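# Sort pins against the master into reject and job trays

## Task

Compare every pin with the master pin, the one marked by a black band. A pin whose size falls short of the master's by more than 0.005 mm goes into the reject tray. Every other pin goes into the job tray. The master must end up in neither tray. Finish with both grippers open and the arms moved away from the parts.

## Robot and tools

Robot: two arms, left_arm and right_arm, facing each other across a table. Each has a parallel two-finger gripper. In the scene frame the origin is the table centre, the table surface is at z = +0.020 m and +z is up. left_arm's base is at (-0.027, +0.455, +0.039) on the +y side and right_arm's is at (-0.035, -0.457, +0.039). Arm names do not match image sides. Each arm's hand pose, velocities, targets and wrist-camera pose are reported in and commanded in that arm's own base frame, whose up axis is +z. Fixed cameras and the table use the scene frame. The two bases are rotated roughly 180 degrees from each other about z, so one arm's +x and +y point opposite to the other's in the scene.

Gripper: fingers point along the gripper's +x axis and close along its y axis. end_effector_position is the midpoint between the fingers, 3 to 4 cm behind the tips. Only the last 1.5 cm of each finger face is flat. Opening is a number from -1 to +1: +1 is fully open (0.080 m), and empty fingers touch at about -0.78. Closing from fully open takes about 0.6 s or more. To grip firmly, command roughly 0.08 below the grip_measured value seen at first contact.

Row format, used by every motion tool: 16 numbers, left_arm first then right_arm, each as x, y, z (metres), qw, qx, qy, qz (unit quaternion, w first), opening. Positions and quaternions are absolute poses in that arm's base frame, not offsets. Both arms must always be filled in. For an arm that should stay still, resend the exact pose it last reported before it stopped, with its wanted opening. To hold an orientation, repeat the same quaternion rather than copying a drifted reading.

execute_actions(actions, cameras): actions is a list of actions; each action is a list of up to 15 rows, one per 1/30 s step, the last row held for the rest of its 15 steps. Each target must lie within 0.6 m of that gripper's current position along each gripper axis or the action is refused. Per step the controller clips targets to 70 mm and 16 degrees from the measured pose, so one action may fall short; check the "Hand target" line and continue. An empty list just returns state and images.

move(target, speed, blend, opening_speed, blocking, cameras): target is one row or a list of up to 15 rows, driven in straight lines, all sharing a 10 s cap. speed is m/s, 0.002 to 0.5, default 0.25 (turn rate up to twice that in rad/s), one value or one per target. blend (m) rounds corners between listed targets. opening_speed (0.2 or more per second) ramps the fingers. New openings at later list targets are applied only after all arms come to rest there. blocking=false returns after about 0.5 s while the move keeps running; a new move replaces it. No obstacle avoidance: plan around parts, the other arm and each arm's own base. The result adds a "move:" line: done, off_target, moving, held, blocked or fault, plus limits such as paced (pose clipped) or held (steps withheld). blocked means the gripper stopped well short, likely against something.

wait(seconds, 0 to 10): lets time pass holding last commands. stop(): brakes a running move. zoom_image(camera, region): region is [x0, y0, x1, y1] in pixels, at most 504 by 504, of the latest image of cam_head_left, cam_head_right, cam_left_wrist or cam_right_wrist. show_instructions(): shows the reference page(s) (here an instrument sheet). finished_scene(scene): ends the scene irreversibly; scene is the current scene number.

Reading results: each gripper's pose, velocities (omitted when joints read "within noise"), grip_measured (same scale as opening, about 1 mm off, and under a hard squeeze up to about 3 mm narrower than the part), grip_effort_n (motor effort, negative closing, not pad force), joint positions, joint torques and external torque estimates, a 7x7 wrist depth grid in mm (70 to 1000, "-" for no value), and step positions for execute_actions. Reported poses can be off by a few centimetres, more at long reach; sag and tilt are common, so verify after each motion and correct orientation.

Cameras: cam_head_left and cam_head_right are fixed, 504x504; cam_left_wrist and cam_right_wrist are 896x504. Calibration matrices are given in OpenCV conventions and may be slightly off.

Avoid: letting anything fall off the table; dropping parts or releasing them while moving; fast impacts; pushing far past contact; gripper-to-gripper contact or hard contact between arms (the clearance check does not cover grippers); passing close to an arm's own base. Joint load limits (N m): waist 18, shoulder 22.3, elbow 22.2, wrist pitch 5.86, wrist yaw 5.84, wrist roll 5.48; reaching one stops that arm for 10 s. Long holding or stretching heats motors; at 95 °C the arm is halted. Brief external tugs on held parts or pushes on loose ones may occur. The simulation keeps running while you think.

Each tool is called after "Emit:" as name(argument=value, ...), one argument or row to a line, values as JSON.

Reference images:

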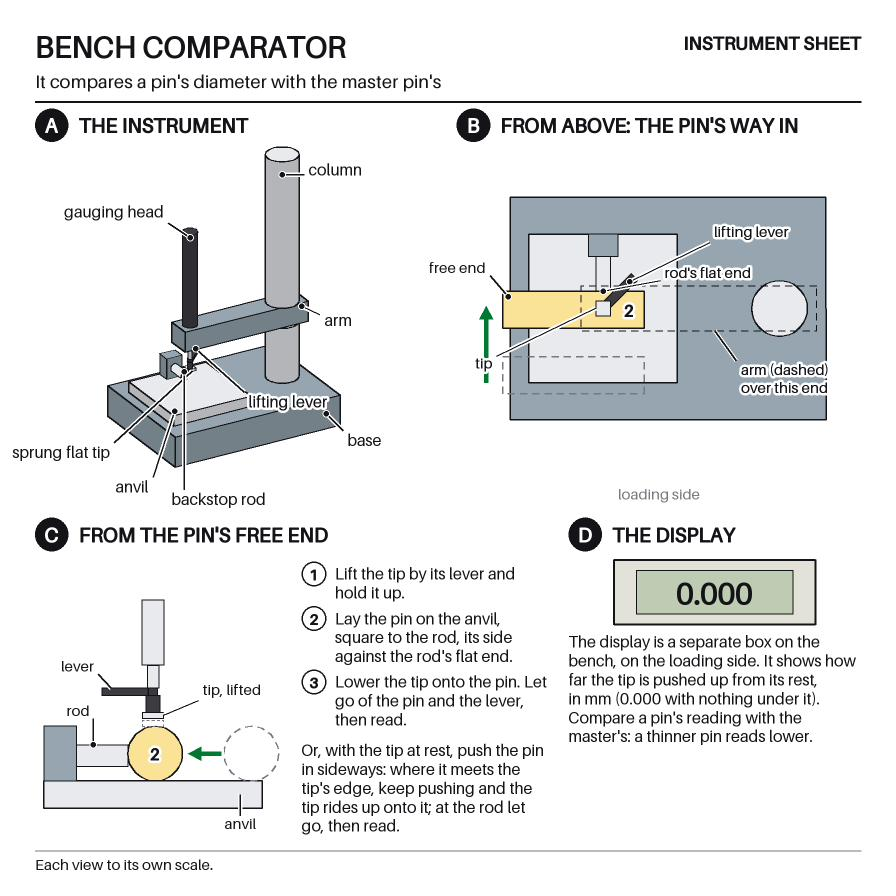

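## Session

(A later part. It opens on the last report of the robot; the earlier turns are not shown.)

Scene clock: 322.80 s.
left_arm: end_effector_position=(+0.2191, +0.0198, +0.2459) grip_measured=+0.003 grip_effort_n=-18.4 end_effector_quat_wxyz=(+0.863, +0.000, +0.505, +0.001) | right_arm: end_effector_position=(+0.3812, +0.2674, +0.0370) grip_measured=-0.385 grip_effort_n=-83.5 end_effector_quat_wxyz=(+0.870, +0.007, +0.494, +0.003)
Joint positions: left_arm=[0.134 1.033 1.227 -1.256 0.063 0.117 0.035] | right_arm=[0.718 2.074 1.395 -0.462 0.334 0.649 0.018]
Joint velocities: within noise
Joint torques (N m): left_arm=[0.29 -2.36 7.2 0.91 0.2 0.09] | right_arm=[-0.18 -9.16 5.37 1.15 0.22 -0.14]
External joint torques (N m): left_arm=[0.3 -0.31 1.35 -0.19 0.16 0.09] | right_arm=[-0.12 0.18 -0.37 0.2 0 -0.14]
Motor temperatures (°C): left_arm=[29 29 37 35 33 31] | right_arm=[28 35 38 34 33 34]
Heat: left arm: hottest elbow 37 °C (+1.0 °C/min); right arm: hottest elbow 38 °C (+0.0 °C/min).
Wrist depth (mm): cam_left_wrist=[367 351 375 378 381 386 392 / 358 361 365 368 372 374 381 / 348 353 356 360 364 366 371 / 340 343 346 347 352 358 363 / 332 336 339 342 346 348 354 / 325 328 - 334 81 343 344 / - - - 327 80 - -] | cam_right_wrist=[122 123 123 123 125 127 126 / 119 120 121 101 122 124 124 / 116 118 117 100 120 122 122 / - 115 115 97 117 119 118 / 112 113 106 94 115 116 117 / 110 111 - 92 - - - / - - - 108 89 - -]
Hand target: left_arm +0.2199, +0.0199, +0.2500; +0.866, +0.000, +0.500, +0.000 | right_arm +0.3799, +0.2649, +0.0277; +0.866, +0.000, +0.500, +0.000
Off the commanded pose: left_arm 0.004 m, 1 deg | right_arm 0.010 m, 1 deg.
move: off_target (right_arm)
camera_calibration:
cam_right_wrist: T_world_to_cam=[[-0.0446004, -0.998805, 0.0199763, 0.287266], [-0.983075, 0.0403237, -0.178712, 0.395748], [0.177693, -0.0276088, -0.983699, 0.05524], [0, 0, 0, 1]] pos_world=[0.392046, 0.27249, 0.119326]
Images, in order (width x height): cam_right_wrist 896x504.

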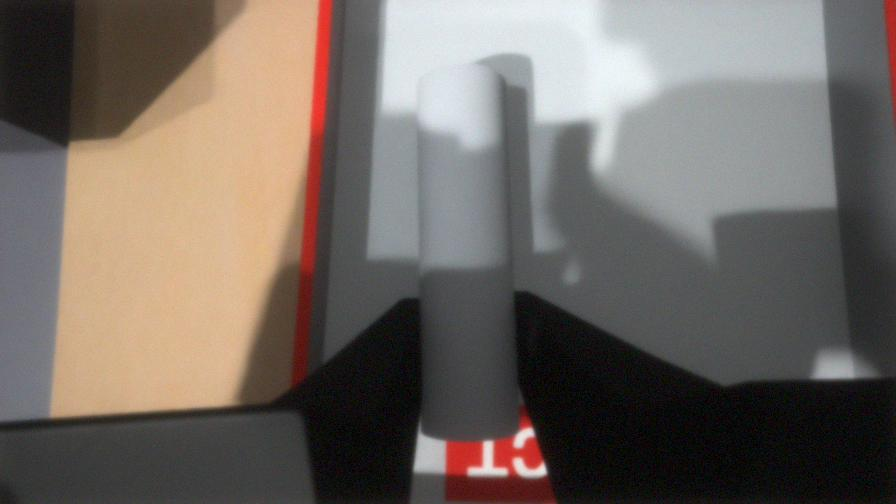

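Emit:
move(
  target=[
    [0.22, 0.02, 0.25, 0.866, 0, 0.5, 0, 0.0, 0.380, 0.256, 0.045, 0.866, 0, 0.5, 0, -0.6],
    [0.22, 0.02, 0.25, 0.866, 0, 0.5, 0, 0.0, 0.380, 0.256, 0.0285, 0.866, 0, 0.5, 0, -0.6],
  ],
  speed=[0.05,0.04],
  cameras=["cam_right_wrist"],
)

Scene clock: 328.07 s.
left_arm: end_effector_position=(+0.2191, +0.0198, +0.2459) grip_measured=+0.003 grip_effort_n=-18.4 end_effector_quat_wxyz=(+0.863, +0.000, +0.505, +0.001) | right_arm: end_effector_position=(+0.3825, +0.2594, +0.0351) grip_measured=-0.385 grip_effort_n=-83.5 end_effector_quat_wxyz=(+0.869, +0.005, +0.494, +0.002)
Joint positions: left_arm=[0.134 1.033 1.227 -1.256 0.063 0.117 0.035] | right_arm=[0.702 2.063 1.37 -0.446 0.329 0.632 0.018]
Joint velocities: within noise
Joint torques (N m): left_arm=[0.29 -2.36 7.21 0.91 0.2 0.1] | right_arm=[-0.25 -10.35 4.7 1.05 0.14 -0.13]
External joint torques (N m): left_arm=[0.3 -0.42 1.43 -0.19 0.16 0.09] | right_arm=[-0.38 -1.07 -0.98 0.11 -0.06 -0.13]
Motor temperatures (°C): left_arm=[29 29 37 35 33 31] | right_arm=[28 37 38 34 33 34]
Heat: left arm: hottest elbow 37 °C (+0.0 °C/min); right arm: hottest elbow 38 °C (+0.0 °C/min).
Wrist depth (mm): cam_left_wrist=[368 350 375 378 380 385 390 / 357 361 364 370 371 374 381 / 349 353 357 359 364 366 370 / 340 343 347 347 352 356 363 / 332 335 340 342 347 348 353 / 325 329 - 332 82 343 345 / - - - 326 80 - -] | cam_right_wrist=[122 123 121 123 126 127 128 / 119 120 119 102 123 124 125 / 116 118 116 100 120 121 122 / - 115 114 97 117 119 117 / 112 113 111 94 115 117 116 / 110 111 - 92 - - - / - - - 108 89 - -]
Hand target: left_arm +0.2199, +0.0199, +0.2500; +0.866, +0.000, +0.500, +0.000 | right_arm +0.3800, +0.2559, +0.0285; +0.866, +0.000, +0.500, +0.000
Off the commanded pose: left_arm 0.004 m, 1 deg | right_arm 0.008 m, 1 deg.
move: done
camera_calibration:
cam_right_wrist: T_world_to_cam=[[-0.0444923, -0.998729, 0.0237022, 0.279184], [-0.983261, 0.0395824, -0.177849, 0.397171], [0.176685, -0.0312184, -0.983772, 0.0542698], [0, 0, 0, 1]] pos_world=[0.393356, 0.264802, 0.117408]
Images, in order (width x height): cam_right_wrist 896x504.

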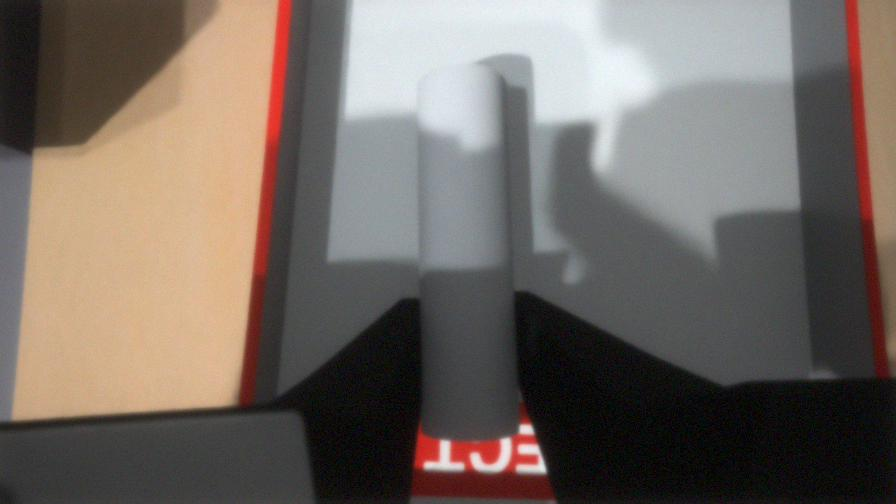

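Emit:
move(
  target=[
    [0.22, 0.02, 0.25, 0.866, 0, 0.5, 0, 0.0, 0.380, 0.256, 0.0295, 0.866, 0, 0.5, 0, -0.1],
    [0.22, 0.02, 0.25, 0.866, 0, 0.5, 0, 0.0, 0.350, 0.256, 0.10, 0.866, 0, 0.5, 0, -0.1],
    [0.22, 0.02, 0.25, 0.866, 0, 0.5, 0, 0.0, 0.24, 0.20, 0.22, 0.866, 0, 0.5, 0, 0.2],
  ],
  speed=[0.04,0.12,0.25],
  opening_speed=0.5,
)

Scene clock: 336.67 s.
left_arm: end_effector_position=(+0.2191, +0.0198, +0.2459) grip_measured=+0.003 grip_effort_n=-18.4 end_effector_quat_wxyz=(+0.863, +0.000, +0.505, +0.001) | right_arm: end_effector_position=(+0.2400, +0.1994, +0.2159) grip_measured=+0.196 grip_effort_n=14.7 end_effector_quat_wxyz=(+0.864, -0.004, +0.504, -0.001)
Joint positions: left_arm=[0.134 1.033 1.227 -1.256 0.063 0.117 0.035] | right_arm=[0.879 1.455 1.394 -1.17 0.393 0.806 0.044]
Joint velocities: within noise
Joint torques (N m): left_arm=[0.29 -2.36 7.21 0.91 0.2 0.1] | right_arm=[0.22 -6.9 7.47 0.64 0.39 0.13]
External joint torques (N m): left_arm=[0.29 -0.31 1.34 -0.21 0.17 0.1] | right_arm=[0.21 -1.73 1.43 -0.2 0.13 0.13]
Motor temperatures (°C): left_arm=[29 29 37 35 33 31] | right_arm=[28 39 38 34 33 34]
Heat: left arm: hottest elbow 37 °C (+0.0 °C/min); right arm: hottest shoulder 39 °C (+7.0 °C/min).
Wrist depth (mm): cam_left_wrist=[367 350 376 378 381 385 390 / 357 361 364 369 371 374 381 / 349 352 356 361 363 367 370 / 339 343 347 348 351 358 363 / 331 335 338 342 346 349 353 / 325 329 - 333 81 342 345 / - - - 328 80 - -] | cam_right_wrist=[- 312 313 322 329 338 345 / - 306 306 315 322 330 335 / - 300 303 309 317 323 327 / - 294 300 305 311 319 324 / - 288 295 300 98 311 318 / 993 - 94 294 91 - - / - - 282 289 291 - -]
Hand target: left_arm +0.2199, +0.0199, +0.2500; +0.866, +0.000, +0.500, +0.000 | right_arm +0.2400, +0.2000, +0.2200; +0.866, +0.000, +0.500, +0.000
Off the commanded pose: left_arm 0.004 m, 1 deg | right_arm 0.004 m, 1 deg.
move: done
camera_calibration:
cam_left_wrist: T_world_to_cam=[[-0.00948497, -0.999242, 0.0377503, 0.0188809], [-0.984518, 0.00272398, -0.175262, 0.291044], [0.175027, -0.0388282, -0.983798, 0.284164], [0, 0, 0, 1]] pos_world=[0.236981, 0.0291074, 0.329856]
cam_right_wrist: T_world_to_cam=[[-0.0408812, -0.998188, 0.0441495, 0.203212], [-0.98724, 0.0335479, -0.155663, 0.288963], [0.1539, -0.0499499, -0.986823, 0.265288], [0, 0, 0, 1]] pos_world=[0.252756, 0.2064, 0.297802]

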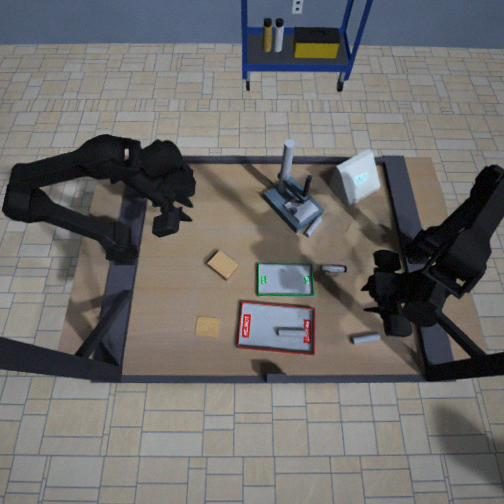

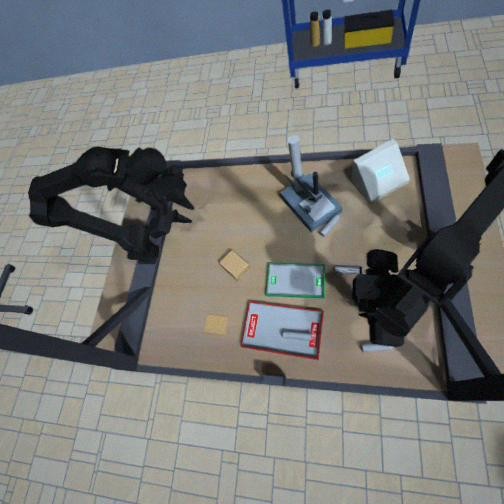

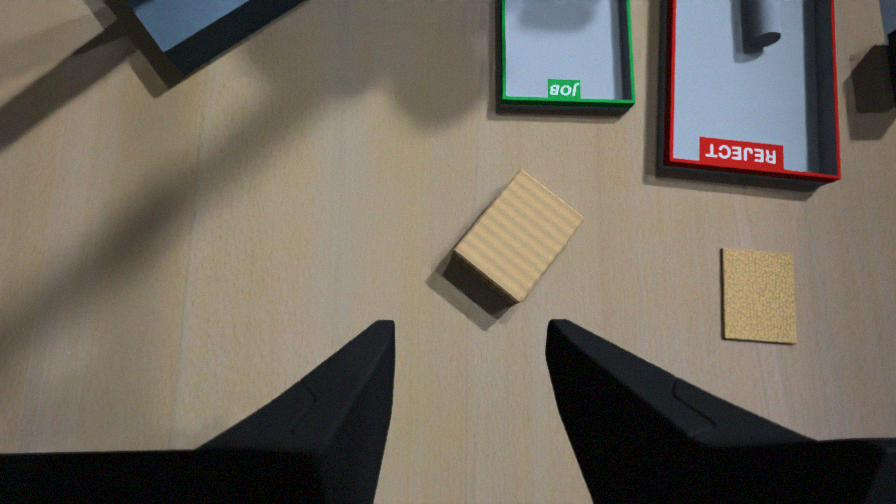

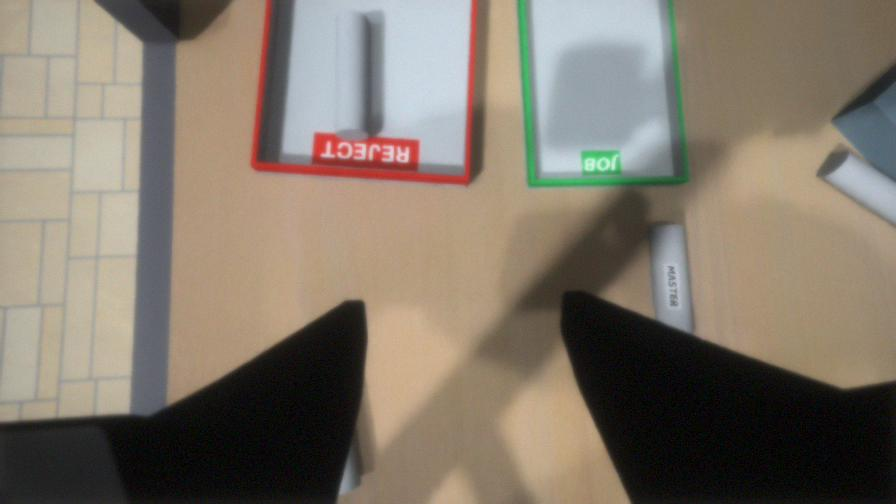

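Emit:
move(
  target=[
    [0.22, 0.02, 0.25, 0.866, 0, 0.5, 0, 0.0, 0.17, 0.235, 0.12, 0.8605, -0.0566, 0.4968, 0.0980, 0.2],
  ],
  speed=0.2,
  cameras=["cam_right_wrist"],
)

Scene clock: 348.40 s.
left_arm: end_effector_position=(+0.2191, +0.0198, +0.2459) grip_measured=+0.003 grip_effort_n=-18.8 end_effector_quat_wxyz=(+0.863, +0.000, +0.505, +0.001) | right_arm: end_effector_position=(+0.1709, +0.2361, +0.1200) grip_measured=+0.196 grip_effort_n=14.2 end_effector_quat_wxyz=(+0.859, -0.058, +0.499, +0.098)
Joint positions: left_arm=[0.134 1.033 1.227 -1.256 0.063 0.117 0.035] | right_arm=[1.151 1.383 0.951 -0.808 0.408 0.853 0.044]
Joint velocities: within noise
Joint torques (N m): left_arm=[0.29 -2.36 7.21 0.91 0.2 0.09] | right_arm=[0.22 -6.57 5.68 0.9 0.4 0.13]
External joint torques (N m): left_arm=[0.29 -0.3 1.34 -0.2 0.17 0.09] | right_arm=[0.21 -2 -0.3 0.08 0.14 0.13]
Motor temperatures (°C): left_arm=[29 29 37 35 33 31] | right_arm=[28 38 38 34 33 34]
Heat: left arm: hottest elbow 37 °C (+0.0 °C/min); right arm: hottest shoulder 38 °C (+6.1 °C/min).
Wrist depth (mm): cam_left_wrist=[368 350 374 378 382 384 391 / 358 361 365 368 371 377 380 / 347 352 354 359 364 366 371 / 341 344 348 347 352 358 362 / 332 335 339 342 345 349 352 / 324 329 - 333 81 343 345 / - - - 326 80 - -] | cam_right_wrist=[- 217 220 224 227 232 234 / 993 211 215 220 223 228 232 / 955 207 211 215 218 222 226 / 932 203 206 209 214 218 220 / 917 199 185 205 99 213 217 / 895 - 94 202 100 - - / - - 194 198 199 - -]
Hand target: left_arm +0.2199, +0.0199, +0.2500; +0.866, +0.000, +0.500, +0.000 | right_arm +0.1700, +0.2349, +0.1200; +0.860, -0.057, +0.497, +0.098
Off the commanded pose: left_arm 0.004 m, 1 deg | right_arm 0.001 m, 0 deg.
move: done
camera_calibration:
cam_right_wrist: T_world_to_cam=[[0.184246, -0.98217, 0.0373495, 0.199861], [-0.968966, -0.187878, -0.160648, 0.254334], [0.1648, -0.00659182, -0.986305, 0.171011], [0, 0, 0, 1]] pos_world=[0.181435, 0.245209, 0.202062]
Images, in order (width x height): cam_right_wrist 896x504.

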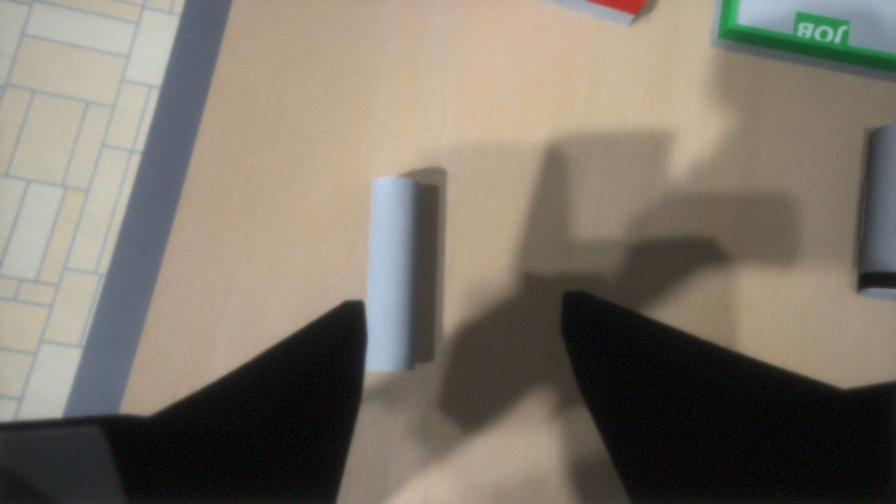

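Emit:
move(
  target=[
    [0.22, 0.02, 0.25, 0.866, 0, 0.5, 0, 0.0, 0.1650, 0.2595, 0.06, 0.8622, -0.0471, 0.4978, 0.0815, 0.0],
  ],
  speed=0.12,
  cameras=["cam_right_wrist"],
)

Scene clock: 355.43 s.
left_arm: end_effector_position=(+0.2191, +0.0198, +0.2459) grip_measured=+0.003 grip_effort_n=-18.4 end_effector_quat_wxyz=(+0.863, +0.000, +0.505, +0.001) | right_arm: end_effector_position=(+0.1658, +0.2607, +0.0638) grip_measured=+0.004 grip_effort_n=-19.3 end_effector_quat_wxyz=(+0.863, -0.043, +0.497, +0.085)
Joint positions: left_arm=[0.134 1.033 1.227 -1.256 0.063 0.117 0.035] | right_arm=[1.213 1.548 0.862 -0.582 0.439 0.957 0.035]
Joint velocities: within noise
Joint torques (N m): left_arm=[0.3 -2.37 7.21 0.91 0.2 0.1] | right_arm=[0.23 -5.48 5.41 0.85 0.43 0.14]
External joint torques (N m): left_arm=[0.28 -0.29 1.36 -0.18 0.17 0.1] | right_arm=[0.2 -0.05 -0.25 0.05 0.14 0.14]
Motor temperatures (°C): left_arm=[29 29 37 35 33 31] | right_arm=[28 38 38 34 33 34]
Heat: left arm: hottest elbow 37 °C (+0.0 °C/min); right arm: hottest shoulder 38 °C (+6.1 °C/min).
Wrist depth (mm): cam_left_wrist=[368 350 376 379 381 385 390 / 357 362 365 368 372 377 382 / 350 353 355 359 364 367 370 / 341 343 347 348 352 357 362 / 333 335 340 342 347 349 353 / 324 329 - 332 81 343 344 / - - - 325 80 - -] | cam_right_wrist=[961 159 162 165 167 170 172 / 933 156 158 161 164 166 168 / 907 153 155 141 159 162 164 / 148 149 151 137 156 158 161 / 144 146 147 134 96 155 157 / 142 - - 146 90 - - / - - - 144 - - -]
Hand target: left_arm +0.2199, +0.0199, +0.2500; +0.866, +0.000, +0.500, +0.000 | right_arm +0.1650, +0.2595, +0.0601; +0.862, -0.047, +0.498, +0.082
Off the commanded pose: left_arm 0.004 m, 1 deg | right_arm 0.004 m, 1 deg.
move: done
camera_calibration:
cam_right_wrist: T_world_to_cam=[[0.14663, -0.988875, 0.0250163, 0.235789], [-0.974518, -0.148749, -0.167892, 0.236165], [0.169745, 0.000239219, -0.985488, 0.113897], [0, 0, 0, 1]] pos_world=[0.17624, 0.268268, 0.145996]
Images, in order (width x height): cam_right_wrist 896x504.

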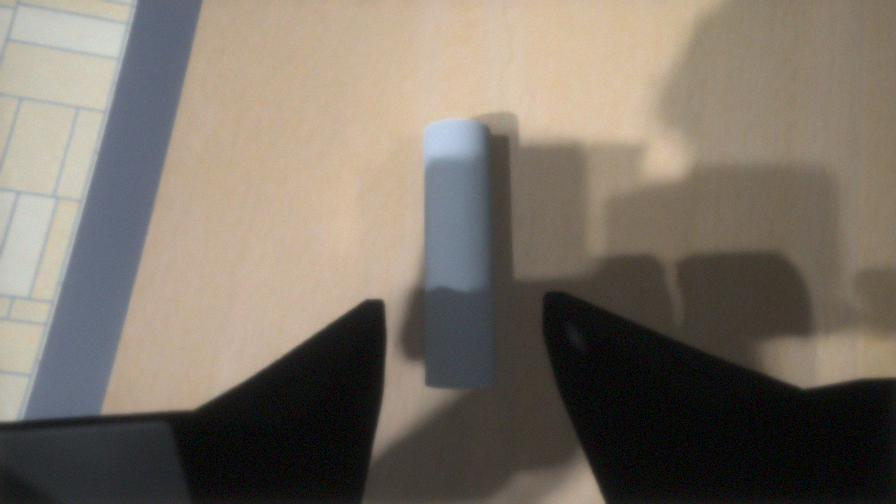

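Emit:
move(
  target=[
    [0.22, 0.02, 0.25, 0.866, 0, 0.5, 0, 0.0, 0.1695, 0.2605, 0.0195, 0.8622, -0.0471, 0.4978, 0.0815, 0.0],
    [0.22, 0.02, 0.25, 0.866, 0, 0.5, 0, 0.0, 0.1695, 0.2605, 0.0200, 0.8622, -0.0471, 0.4978, 0.0815, -0.6],
    [0.22, 0.02, 0.25, 0.866, 0, 0.5, 0, 0.0, 0.1695, 0.2605, 0.10, 0.8622, -0.0471, 0.4978, 0.0815, -0.6],
  ],
  speed=[0.08,0.04,0.12],
  opening_speed=0.8,
  cameras=["cam_right_wrist"],
)

Emit:
move(
  target=[
    [0.22, 0.02, 0.25, 0.866, 0, 0.5, 0, 0.0, 0.24, 0.08, 0.12, 0.866, 0, 0.5, 0, -0.6],
    [0.22, 0.02, 0.25, 0.866, 0, 0.5, 0, 0.0, 0.26, -0.10, 0.12, 0.7774, 0.2204, 0.4488, -0.3817, -0.6],
    [0.22, 0.02, 0.25, 0.866, 0, 0.5, 0, 0.0, 0.3055, -0.1315, 0.105, 0.7774, 0.2204, 0.4488, -0.3817, -0.6],
    [0.22, 0.02, 0.25, 0.866, 0, 0.5, 0, 0.0, 0.3065, -0.1318, 0.074, 0.7774, 0.2204, 0.4488, -0.3817, -0.6],
  ],
  speed=[0.25,0.25,0.12,0.08],
  blend=[0.04,0.01,0.01,0],
  cameras=["cam_right_wrist"],
)

Scene clock: 365.33 s.
left_arm: end_effector_position=(+0.2191, +0.0198, +0.2459) grip_measured=+0.003 grip_effort_n=-18.4 end_effector_quat_wxyz=(+0.863, +0.000, +0.505, +0.001) | right_arm: end_effector_position=(+0.1670, +0.2568, +0.0909) grip_measured=-0.384 grip_effort_n=-83.5 end_effector_quat_wxyz=(+0.858, -0.058, +0.505, +0.076)
Joint positions: left_arm=[0.134 1.033 1.227 -1.256 0.063 0.117 0.035] | right_arm=[1.202 1.519 0.96 -0.744 0.434 0.948 0.018]
Joint velocities: within noise
Joint torques (N m): left_arm=[0.29 -2.36 7.21 0.91 0.21 0.09] | right_arm=[-0.16 -8.19 7.87 0.63 0.43 -0.06]
External joint torques (N m): left_arm=[0.29 -0.31 1.35 -0.2 0.17 0.09] | right_arm=[-0.16 -2.82 2.1 -0.09 0.13 -0.07]
Motor temperatures (°C): left_arm=[29 29 38 35 33 31] | right_arm=[28 37 37 34 33 34]
Heat: left arm: hottest elbow 38 °C (+1.0 °C/min); right arm: hottest shoulder 37 °C (+4.0 °C/min).
Wrist depth (mm): cam_left_wrist=[367 350 374 379 381 384 390 / 358 362 365 370 370 375 379 / 349 352 356 360 365 365 371 / 340 342 347 347 351 358 362 / 332 335 340 343 346 348 353 / 325 329 - 334 81 343 345 / - - - 325 80 - -] | cam_right_wrist=[939 182 186 191 195 201 206 / 926 178 182 99 191 196 201 / 909 174 178 98 188 193 197 / 883 171 175 95 184 189 193 / 872 168 171 92 180 185 189 / 163 165 - 90 87 - - / - - - 169 - - -]
Hand target: left_arm +0.2199, +0.0199, +0.2500; +0.866, +0.000, +0.500, +0.000 | right_arm +0.1695, +0.2603, +0.0999; +0.862, -0.047, +0.498, +0.081
Off the commanded pose: left_arm 0.004 m, 1 deg | right_arm 0.010 m, 2 deg.
move: off_target (right_arm)
camera_calibration:
cam_right_wrist: T_world_to_cam=[[0.146465, -0.987474, 0.0586744, 0.227684], [-0.977091, -0.153673, -0.147231, 0.241147], [0.154404, -0.0357661, -0.98736, 0.152404], [0, 0, 0, 1]] pos_world=[0.178743, 0.267341, 0.172623]
Images, in order (width x height): cam_right_wrist 896x504.

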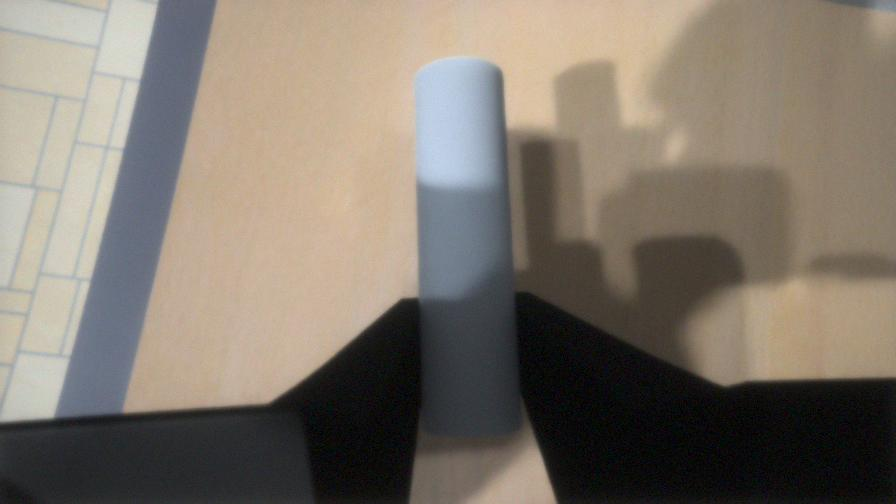

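Scene clock: 369.33 s.
left_arm: end_effector_position=(+0.2191, +0.0198, +0.2459) grip_measured=+0.003 grip_effort_n=-18.4 end_effector_quat_wxyz=(+0.863, +0.000, +0.505, +0.001) | right_arm: end_effector_position=(+0.3061, -0.1306, +0.0742) grip_measured=-0.384 grip_effort_n=-83.5 end_effector_quat_wxyz=(+0.777, +0.221, +0.450, -0.381)
Joint positions: left_arm=[0.134 1.033 1.227 -1.256 0.063 0.117 0.035] | right_arm=[-0.268 1.535 0.883 -0.489 0.303 0.578 0.018]
Joint velocities: within noise
Joint torques (N m): left_arm=[0.3 -2.36 7.2 0.92 0.2 0.1] | right_arm=[-0.22 -6.5 6.2 1.18 0.25 -0.13]
External joint torques (N m): left_arm=[0.31 -0.35 1.35 -0.21 0.16 0.09] | right_arm=[-0.2 -0.97 0.42 0.22 0.06 -0.13]
Motor temperatures (°C): left_arm=[29 29 38 35 33 31] | right_arm=[28 37 38 34 33 34]
Heat: left arm: hottest elbow 38 °C (+1.0 °C/min); right arm: hottest elbow 38 °C (+0.0 °C/min).
Wrist depth (mm): cam_left_wrist=[368 350 376 379 381 384 390 / 358 362 365 370 372 376 382 / 349 352 355 360 363 366 371 / 339 343 347 347 354 357 364 / 333 334 339 342 346 349 353 / 325 329 - 333 81 342 346 / - - - 325 80 - -] | cam_right_wrist=[- - - 128 173 176 179 / 159 100 122 100 170 173 160 / 156 119 121 99 166 169 152 / 153 117 118 95 163 166 151 / 150 124 125 92 130 163 149 / 149 151 - 90 87 - - / - - - 152 - - -]
Hand target: left_arm +0.2199, +0.0199, +0.2500; +0.866, +0.000, +0.500, +0.000 | right_arm +0.3065, -0.1318, +0.0741; +0.777, +0.220, +0.449, -0.382
Off the commanded pose: left_arm 0.004 m, 1 deg | right_arm 0.001 m, 0 deg.
move: done
camera_calibration:
cam_right_wrist: T_world_to_cam=[[-0.816313, -0.576597, 0.034197, 0.175915], [-0.573844, 0.802819, -0.161817, 0.317682], [0.065849, -0.151717, -0.986228, 0.112485], [0, 0, 0, 1]] pos_world=[0.318495, -0.136543, 0.156326]
Images, in order (width x height): cam_right_wrist 896x504.

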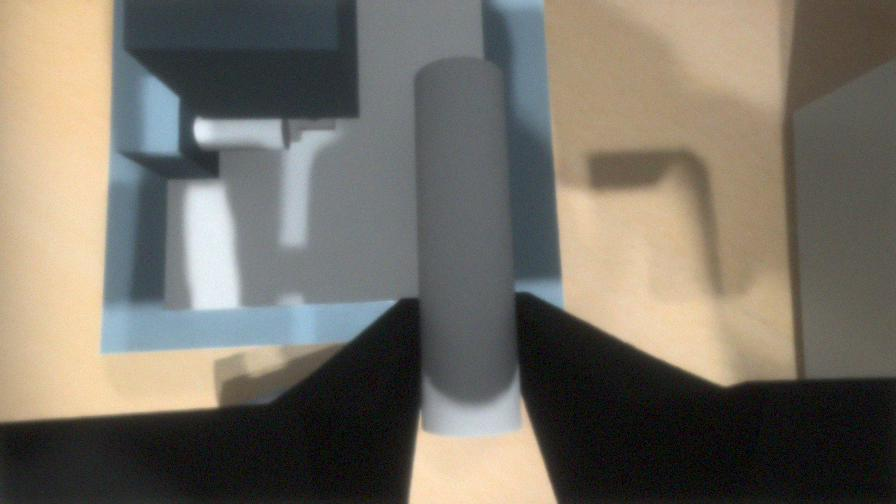

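Emit:
move(
  target=[
    [0.22, 0.02, 0.25, 0.866, 0, 0.5, 0, 0.0, 0.3090, -0.1330, 0.0635, 0.7774, 0.2204, 0.4488, -0.3817, -0.6],
    [0.22, 0.02, 0.25, 0.866, 0, 0.5, 0, 0.0, 0.3380, -0.1080, 0.0630, 0.7801, 0.2165, 0.4504, -0.3749, -0.6],
  ],
  speed=0.04,
  cameras=["cam_right_wrist"],
)

Scene clock: 373.73 s.
left_arm: end_effector_position=(+0.2191, +0.0198, +0.2459) grip_measured=+0.003 grip_effort_n=-18.4 end_effector_quat_wxyz=(+0.863, +0.000, +0.505, +0.001) | right_arm: end_effector_position=(+0.3329, -0.1139, +0.0663) grip_measured=-0.384 grip_effort_n=-83.5 end_effector_quat_wxyz=(+0.779, +0.215, +0.445, -0.385)
Joint positions: left_arm=[0.134 1.033 1.227 -1.256 0.063 0.117 0.035] | right_arm=[-0.181 1.635 0.947 -0.471 0.353 0.656 0.018]
Joint velocities: within noise
Joint torques (N m): left_arm=[0.29 -2.36 7.21 0.91 0.2 0.1] | right_arm=[1.1 -5.37 7.21 1.03 -0.28 0.07]
External joint torques (N m): left_arm=[0.3 -0.31 1.3 -0.23 0.16 0.1] | right_arm=[1.09 0.81 1.52 0.1 -0.5 0.07]
Motor temperatures (°C): left_arm=[29 29 38 35 33 31] | right_arm=[28 37 38 34 33 34]
Heat: left arm: hottest elbow 38 °C (+1.0 °C/min); right arm: hottest elbow 38 °C (+0.0 °C/min).
Wrist depth (mm): cam_left_wrist=[368 349 374 379 381 385 391 / 358 361 365 368 371 374 379 / 349 353 357 360 364 367 370 / 341 344 347 347 352 358 363 / 332 336 340 342 347 349 352 / 325 329 - 333 81 343 346 / - - - 326 80 - -] | cam_right_wrist=[157 158 - - 137 172 176 / 154 155 103 - 123 168 171 / 151 152 113 99 119 164 167 / 147 148 113 95 116 160 163 / 144 145 111 92 94 156 159 / - 143 - 90 87 - - / - - - 143 - - -]
Hand target: left_arm +0.2199, +0.0199, +0.2500; +0.866, +0.000, +0.500, +0.000 | right_arm +0.3378, -0.1080, +0.0632; +0.781, +0.217, +0.450, -0.375
Off the commanded pose: left_arm 0.004 m, 1 deg | right_arm 0.008 m, 1 deg.
move: done
camera_calibration:
cam_right_wrist: T_world_to_cam=[[-0.816731, -0.575533, 0.0413806, 0.207483], [-0.572877, 0.800206, -0.177433, 0.318728], [0.0690053, -0.168621, -0.983263, 0.102293], [0, 0, 0, 1]] pos_world=[0.344991, -0.118386, 0.148548]
Images, in order (width x height): cam_right_wrist 896x504.

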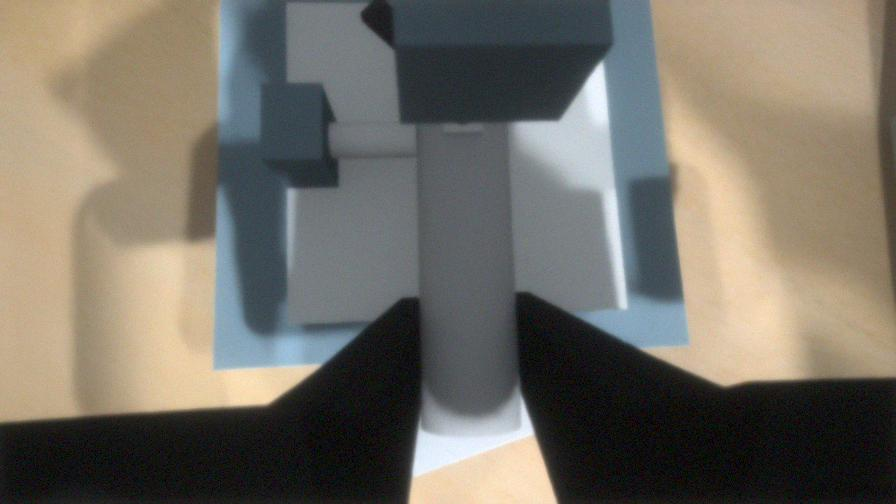

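Good. Release and read.

Emit:
move(
  target=[
    [0.22, 0.02, 0.25, 0.866, 0, 0.5, 0, 0.0, 0.3327, -0.1132, 0.0650, 0.7774, 0.2204, 0.4488, -0.3817, -0.6],
    [0.22, 0.02, 0.25, 0.866, 0, 0.5, 0, 0.0, 0.3327, -0.1132, 0.0650, 0.7774, 0.2204, 0.4488, -0.3817, 0.05],
    [0.22, 0.02, 0.25, 0.866, 0, 0.5, 0, 0.0, 0.303, -0.074, 0.135, 0.7774, 0.2204, 0.4488, -0.3817, 0.05],
    [0.22, 0.02, 0.25, 0.866, 0, 0.5, 0, 0.0, 0.20, -0.148, 0.16, 0.7774, 0.2204, 0.4488, -0.3817, 0.05],
  ],
  speed=[0.03,0.03,0.12,0.25],
  blend=[0,0,0.02,0],
  opening_speed=0.4,
  cameras=["cam_right_wrist"],
)

Emit:
zoom_image(
  camera="cam_right_wrist",
  region=[600, 150, 780, 240],
)

Emit:
zoom_image(
  camera="cam_right_wrist",
  region=[0, 0, 340, 340],
)

Scene clock: 383.57 s.
left_arm: end_effector_position=(+0.2191, +0.0198, +0.2459) grip_measured=+0.003 grip_effort_n=-18.4 end_effector_quat_wxyz=(+0.863, +0.000, +0.505, +0.001) | right_arm: end_effector_position=(+0.2021, -0.1488, +0.1610) grip_measured=+0.046 grip_effort_n=14.2 end_effector_quat_wxyz=(+0.777, +0.220, +0.448, -0.383)
Joint positions: left_arm=[0.134 1.033 1.227 -1.256 0.063 0.117 0.035] | right_arm=[-0.518 1.082 0.899 -0.897 0.195 0.347 0.037]
Joint velocities: within noise
Joint torques (N m): left_arm=[0.29 -2.36 7.21 0.91 0.2 0.09] | right_arm=[-0.25 -4.57 6.05 0.85 0.02 -0.14]
External joint torques (N m): left_arm=[0.29 -0.34 1.41 -0.18 0.17 0.09] | right_arm=[-0.25 -1.79 -0.26 -0.21 -0.1 -0.15]
Motor temperatures (°C): left_arm=[29 29 38 35 33 31] | right_arm=[28 36 39 34 33 34]
Heat: left arm: hottest elbow 38 °C (+1.0 °C/min); right arm: hottest elbow 39 °C (+1.0 °C/min).
Wrist depth (mm): cam_left_wrist=[366 350 374 379 380 383 389 / 357 360 365 370 372 375 380 / 349 352 356 360 364 365 370 / 341 344 348 348 353 357 362 / 332 335 340 343 346 348 353 / 323 328 - 334 81 343 345 / - - - 327 80 - -] | cam_right_wrist=[157 230 263 268 155 155 157 / 199 213 256 262 169 170 170 / 208 209 251 257 187 186 187 / 240 223 247 251 208 208 252 / 237 240 243 247 93 230 250 / 234 - 82 242 78 - - / - - 82 237 - - -]
Hand target: left_arm +0.2199, +0.0199, +0.2500; +0.866, +0.000, +0.500, +0.000 | right_arm +0.2001, -0.1480, +0.1600; +0.777, +0.220, +0.449, -0.382
Off the commanded pose: left_arm 0.004 m, 1 deg | right_arm 0.003 m, 0 deg.
move: done
camera_calibration:
cam_right_wrist: T_world_to_cam=[[-0.81737, -0.57505, 0.0349875, 0.0779036], [-0.572114, 0.803053, -0.166706, 0.287158], [0.0677676, -0.156278, -0.985386, 0.200938], [0, 0, 0, 1]] pos_world=[0.214346, -0.154402, 0.243147]
Images, in order (width x height): cam_right_wrist 896x504.

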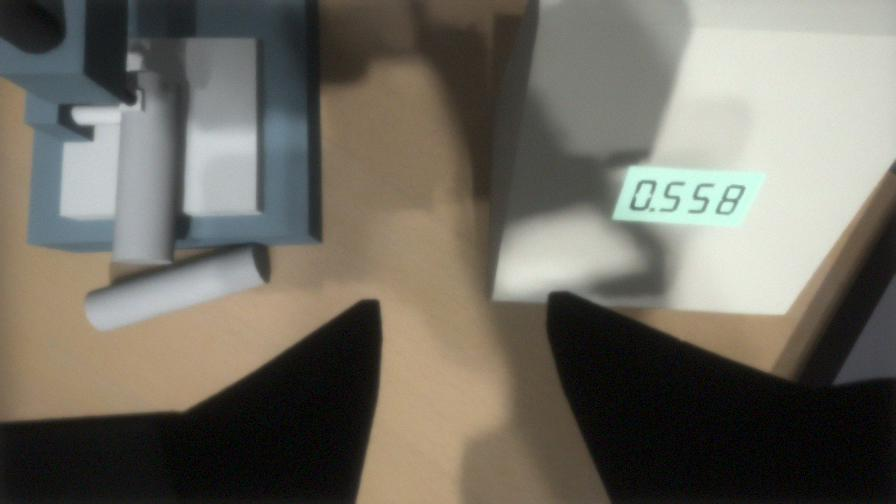

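Scaled by 2.800 from the camera's 896x504 image, which has a finer 1280x720 frame.

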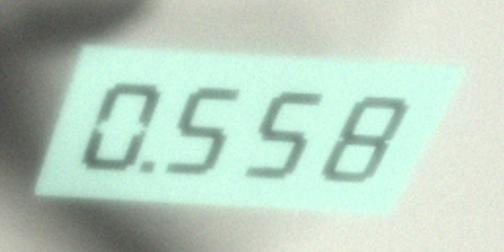

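Scaled by 1.482 from the camera's 896x504 image, which has a finer 1280x720 frame.

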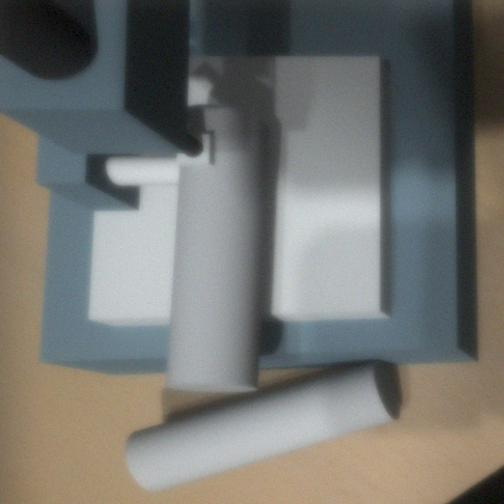

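Emit:
move(
  target=[
    [0.22, 0.02, 0.25, 0.866, 0, 0.5, 0, 0.0, 0.303, -0.074, 0.125, 0.7774, 0.2204, 0.4488, -0.3817, 0.05],
    [0.22, 0.02, 0.25, 0.866, 0, 0.5, 0, 0.0, 0.3327, -0.1132, 0.0640, 0.7774, 0.2204, 0.4488, -0.3817, 0.05],
    [0.22, 0.02, 0.25, 0.866, 0, 0.5, 0, 0.0, 0.3327, -0.1132, 0.0640, 0.7774, 0.2204, 0.4488, -0.3817, -0.6],
    [0.22, 0.02, 0.25, 0.866, 0, 0.5, 0, 0.0, 0.3070, -0.1330, 0.068, 0.7774, 0.2204, 0.4488, -0.3817, -0.6],
    [0.22, 0.02, 0.25, 0.866, 0, 0.5, 0, 0.0, 0.3050, -0.1330, 0.12, 0.7774, 0.2204, 0.4488, -0.3817, -0.6],
  ],
  speed=[0.25,0.06,0.03,0.06,0.15],
  blend=[0.02,0,0,0,0],
  opening_speed=0.8,
  cameras=["cam_right_wrist"],
)

Emit:
move(
  target=[
    [0.22, 0.02, 0.25, 0.866, 0, 0.5, 0, 0.0, 0.27, 0.0, 0.12, 0.866, 0, 0.5, 0, -0.6],
    [0.22, 0.02, 0.25, 0.866, 0, 0.5, 0, 0.0, 0.31, 0.18, 0.12, 0.866, 0, 0.5, 0, -0.6],
    [0.22, 0.02, 0.25, 0.866, 0, 0.5, 0, 0.0, 0.380, 0.216, 0.09, 0.866, 0, 0.5, 0, -0.6],
    [0.22, 0.02, 0.25, 0.866, 0, 0.5, 0, 0.0, 0.380, 0.216, 0.040, 0.866, 0, 0.5, 0, -0.6],
  ],
  speed=[0.25,0.25,0.15,0.1],
  blend=[0.03,0.03,0.01,0],
  cameras=["cam_right_wrist"],
)

Scene clock: 399.23 s.
left_arm: end_effector_position=(+0.2191, +0.0198, +0.2459) grip_measured=+0.003 grip_effort_n=-18.4 end_effector_quat_wxyz=(+0.863, +0.000, +0.505, +0.001) | right_arm: end_effector_position=(+0.3014, -0.1310, +0.1108) grip_measured=-0.384 grip_effort_n=-83.5 end_effector_quat_wxyz=(+0.770, +0.219, +0.461, -0.382)
Joint positions: left_arm=[0.134 1.033 1.227 -1.256 0.063 0.117 0.035] | right_arm=[-0.274 1.486 0.999 -0.679 0.301 0.572 0.018]
Joint velocities: within noise
Joint torques (N m): left_arm=[0.29 -2.36 7.21 0.91 0.21 0.1] | right_arm=[-0.19 -8.05 8.19 0.91 0.24 -0.11]
External joint torques (N m): left_arm=[0.3 -0.33 1.36 -0.19 0.16 0.09] | right_arm=[-0.21 -2.66 2.19 -0.01 0.05 -0.11]
Motor temperatures (°C): left_arm=[29 29 38 35 33 31] | right_arm=[28 36 40 34 33 34]
Heat: left arm: hottest elbow 38 °C (+1.0 °C/min); right arm: hottest elbow 40 °C (+2.0 °C/min).
Wrist depth (mm): cam_left_wrist=[367 349 374 377 381 385 390 / 358 361 365 369 371 374 380 / 349 351 356 360 364 367 370 / 340 343 347 348 352 358 363 / 332 335 340 342 346 349 353 / 323 329 - 334 81 342 344 / - - - 326 80 - -] | cam_right_wrist=[195 - 94 176 211 216 220 / 193 166 92 101 208 212 150 / 190 153 154 100 204 206 148 / 187 160 154 96 201 202 146 / 184 184 160 94 199 199 153 / 182 184 - 92 - - - / - - - 188 - - -]
Hand target: left_arm +0.2199, +0.0199, +0.2500; +0.866, +0.000, +0.500, +0.000 | right_arm +0.3048, -0.1329, +0.1199; +0.777, +0.220, +0.449, -0.382
Off the commanded pose: left_arm 0.004 m, 1 deg | right_arm 0.010 m, 2 deg.
move: off_target (right_arm)
camera_calibration:
cam_right_wrist: T_world_to_cam=[[-0.815008, -0.57718, 0.0512397, 0.168272], [-0.578013, 0.803577, -0.142005, 0.320347], [0.0407878, -0.145353, -0.988539, 0.157398], [0, 0, 0, 1]] pos_world=[0.315888, -0.137422, 0.192463]
Images, in order (width x height): cam_right_wrist 896x504.

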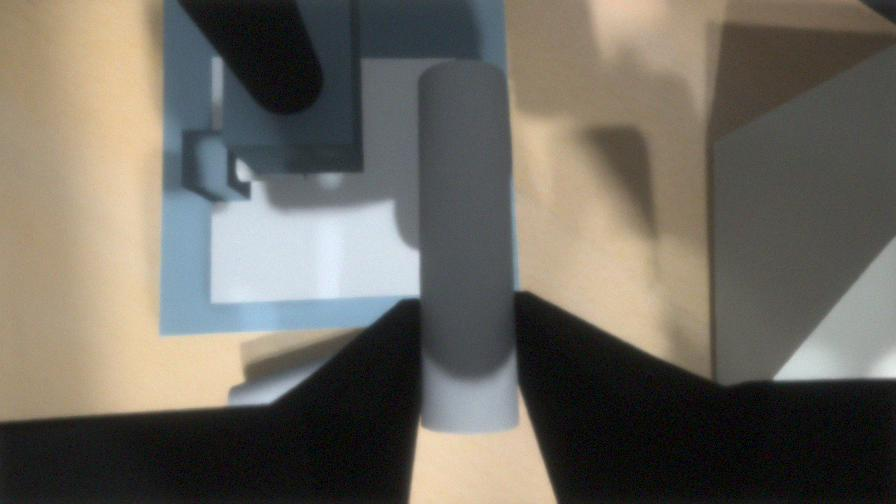

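Scene clock: 403.37 s.
left_arm: end_effector_position=(+0.2191, +0.0198, +0.2459) grip_measured=+0.003 grip_effort_n=-18.4 end_effector_quat_wxyz=(+0.863, +0.000, +0.505, +0.001) | right_arm: end_effector_position=(+0.3785, +0.2165, +0.0401) grip_measured=-0.384 grip_effort_n=-83.5 end_effector_quat_wxyz=(+0.865, +0.000, +0.502, +0.000)
Joint positions: left_arm=[0.134 1.033 1.227 -1.256 0.063 0.117 0.035] | right_arm=[0.619 1.96 1.244 -0.418 0.292 0.554 0.018]
Joint velocities: within noise
Joint torques (N m): left_arm=[0.29 -2.36 7.21 0.91 0.2 0.1] | right_arm=[-0.2 -9.98 6.14 1.19 0.24 -0.13]
External joint torques (N m): left_arm=[0.29 -0.31 1.32 -0.21 0.17 0.09] | right_arm=[-0.16 -1.31 0.38 0.2 0.05 -0.13]
Motor temperatures (°C): left_arm=[29 29 38 35 33 31] | right_arm=[28 36 40 34 33 34]
Heat: left arm: hottest elbow 38 °C (+1.0 °C/min); right arm: hottest elbow 40 °C (+2.0 °C/min).
Wrist depth (mm): cam_left_wrist=[367 349 375 379 380 383 391 / 358 361 364 369 371 376 381 / 349 353 357 360 364 367 370 / 340 344 347 348 352 358 363 / 333 335 340 342 346 348 353 / 325 329 - 334 81 343 344 / - - - 326 80 - -] | cam_right_wrist=[111 121 123 125 127 131 131 / 112 119 100 102 124 129 129 / 112 116 99 100 122 126 127 / 112 114 98 98 119 125 124 / 111 112 94 94 103 122 122 / 109 110 - 92 - - - / - - - 112 - - -]
Hand target: left_arm +0.2199, +0.0199, +0.2500; +0.866, +0.000, +0.500, +0.000 | right_arm +0.3800, +0.2160, +0.0401; +0.866, +0.000, +0.500, +0.000
Off the commanded pose: left_arm 0.004 m, 1 deg | right_arm 0.002 m, 0 deg.
move: done
camera_calibration:
cam_right_wrist: T_world_to_cam=[[-0.0431089, -0.998466, 0.0347413, 0.235001], [-0.986252, 0.0369776, -0.161057, 0.396858], [0.159525, -0.0412066, -0.986333, 0.0673116], [0, 0, 0, 1]] pos_world=[0.390795, 0.222739, 0.122144]
Images, in order (width x height): cam_right_wrist 896x504.

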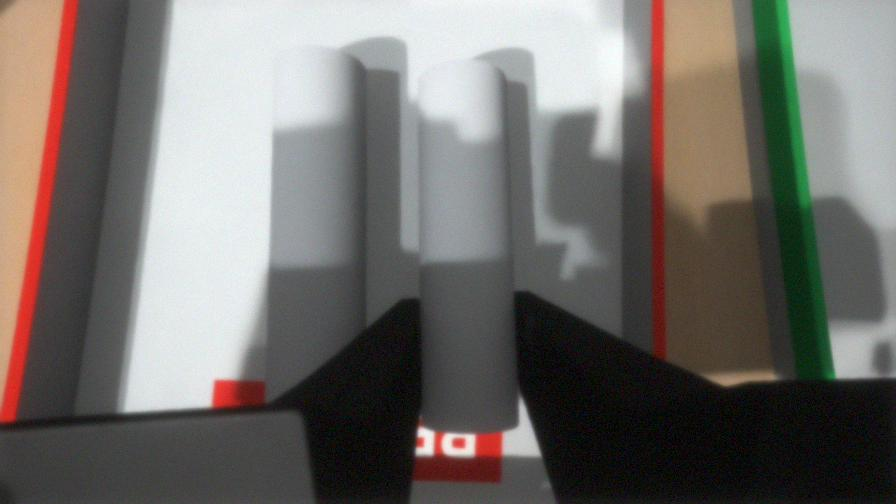

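Emit:
move(
  target=[
    [0.22, 0.02, 0.25, 0.866, 0, 0.5, 0, 0.0, 0.380, 0.2095, 0.042, 0.866, 0, 0.5, 0, -0.6],
    [0.22, 0.02, 0.25, 0.866, 0, 0.5, 0, 0.0, 0.380, 0.2095, 0.0275, 0.866, 0, 0.5, 0, -0.6],
  ],
  speed=0.05,
  cameras=["cam_right_wrist"],
)

Scene clock: 409.77 s.
left_arm: end_effector_position=(+0.2191, +0.0198, +0.2459) grip_measured=+0.003 grip_effort_n=-18.4 end_effector_quat_wxyz=(+0.863, +0.000, +0.505, +0.001) | right_arm: end_effector_position=(+0.3816, +0.2121, +0.0348) grip_measured=-0.384 grip_effort_n=-83.5 end_effector_quat_wxyz=(+0.869, +0.004, +0.494, +0.002)
Joint positions: left_arm=[0.134 1.033 1.227 -1.256 0.063 0.117 0.035] | right_arm=[0.605 1.96 1.211 -0.362 0.288 0.541 0.018]
Joint velocities: within noise
Joint torques (N m): left_arm=[0.29 -2.36 7.21 0.91 0.21 0.1] | right_arm=[-0.25 -8.74 5.09 1.21 0.14 -0.14]
External joint torques (N m): left_arm=[0.29 -0.32 1.36 -0.2 0.16 0.1] | right_arm=[-0.25 -0.17 -0.61 0.18 -0.04 -0.14]
Motor temperatures (°C): left_arm=[29 29 38 35 33 31] | right_arm=[28 37 39 35 33 34]
Heat: left arm: hottest elbow 38 °C (+1.0 °C/min); right arm: hottest elbow 39 °C (+1.0 °C/min).
Wrist depth (mm): cam_left_wrist=[368 349 375 379 382 385 391 / 357 362 364 369 371 375 381 / 348 352 355 360 366 365 371 / 341 343 346 348 352 357 361 / 332 336 340 342 346 348 353 / 324 329 - 334 81 342 345 / - - - 326 80 - -] | cam_right_wrist=[116 120 122 123 125 128 128 / 116 118 99 102 122 126 126 / 112 115 100 100 120 124 123 / 112 113 99 98 117 121 120 / 109 110 92 94 106 119 116 / 108 108 - 92 - - - / - - - 108 89 - -]
Hand target: left_arm +0.2199, +0.0199, +0.2500; +0.866, +0.000, +0.500, +0.000 | right_arm +0.3799, +0.2095, +0.0276; +0.866, +0.000, +0.500, +0.000
Off the commanded pose: left_arm 0.004 m, 1 deg | right_arm 0.008 m, 1 deg.
move: done
camera_calibration:
cam_right_wrist: T_world_to_cam=[[-0.0441641, -0.998723, 0.024547, 0.231715], [-0.983332, 0.0391193, -0.177561, 0.398249], [0.176374, -0.0319796, -0.983804, 0.052926], [0, 0, 0, 1]] pos_world=[0.39251, 0.217532, 0.117094]
Images, in order (width x height): cam_right_wrist 896x504.

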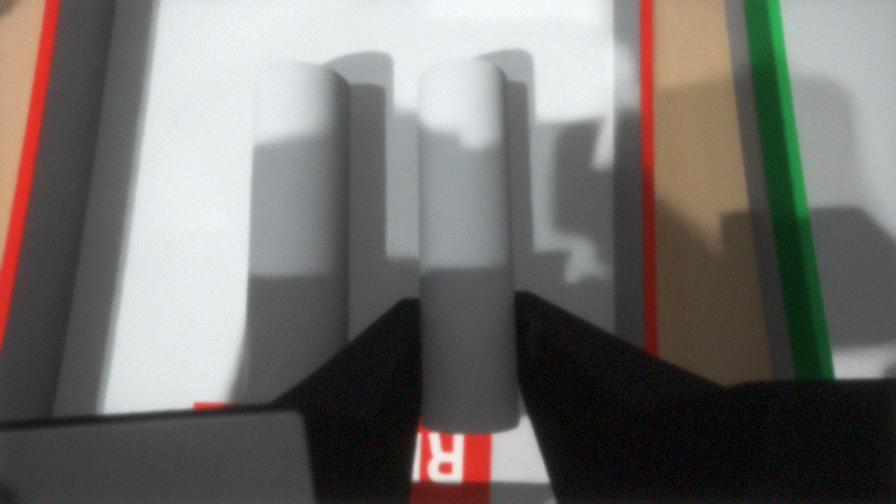

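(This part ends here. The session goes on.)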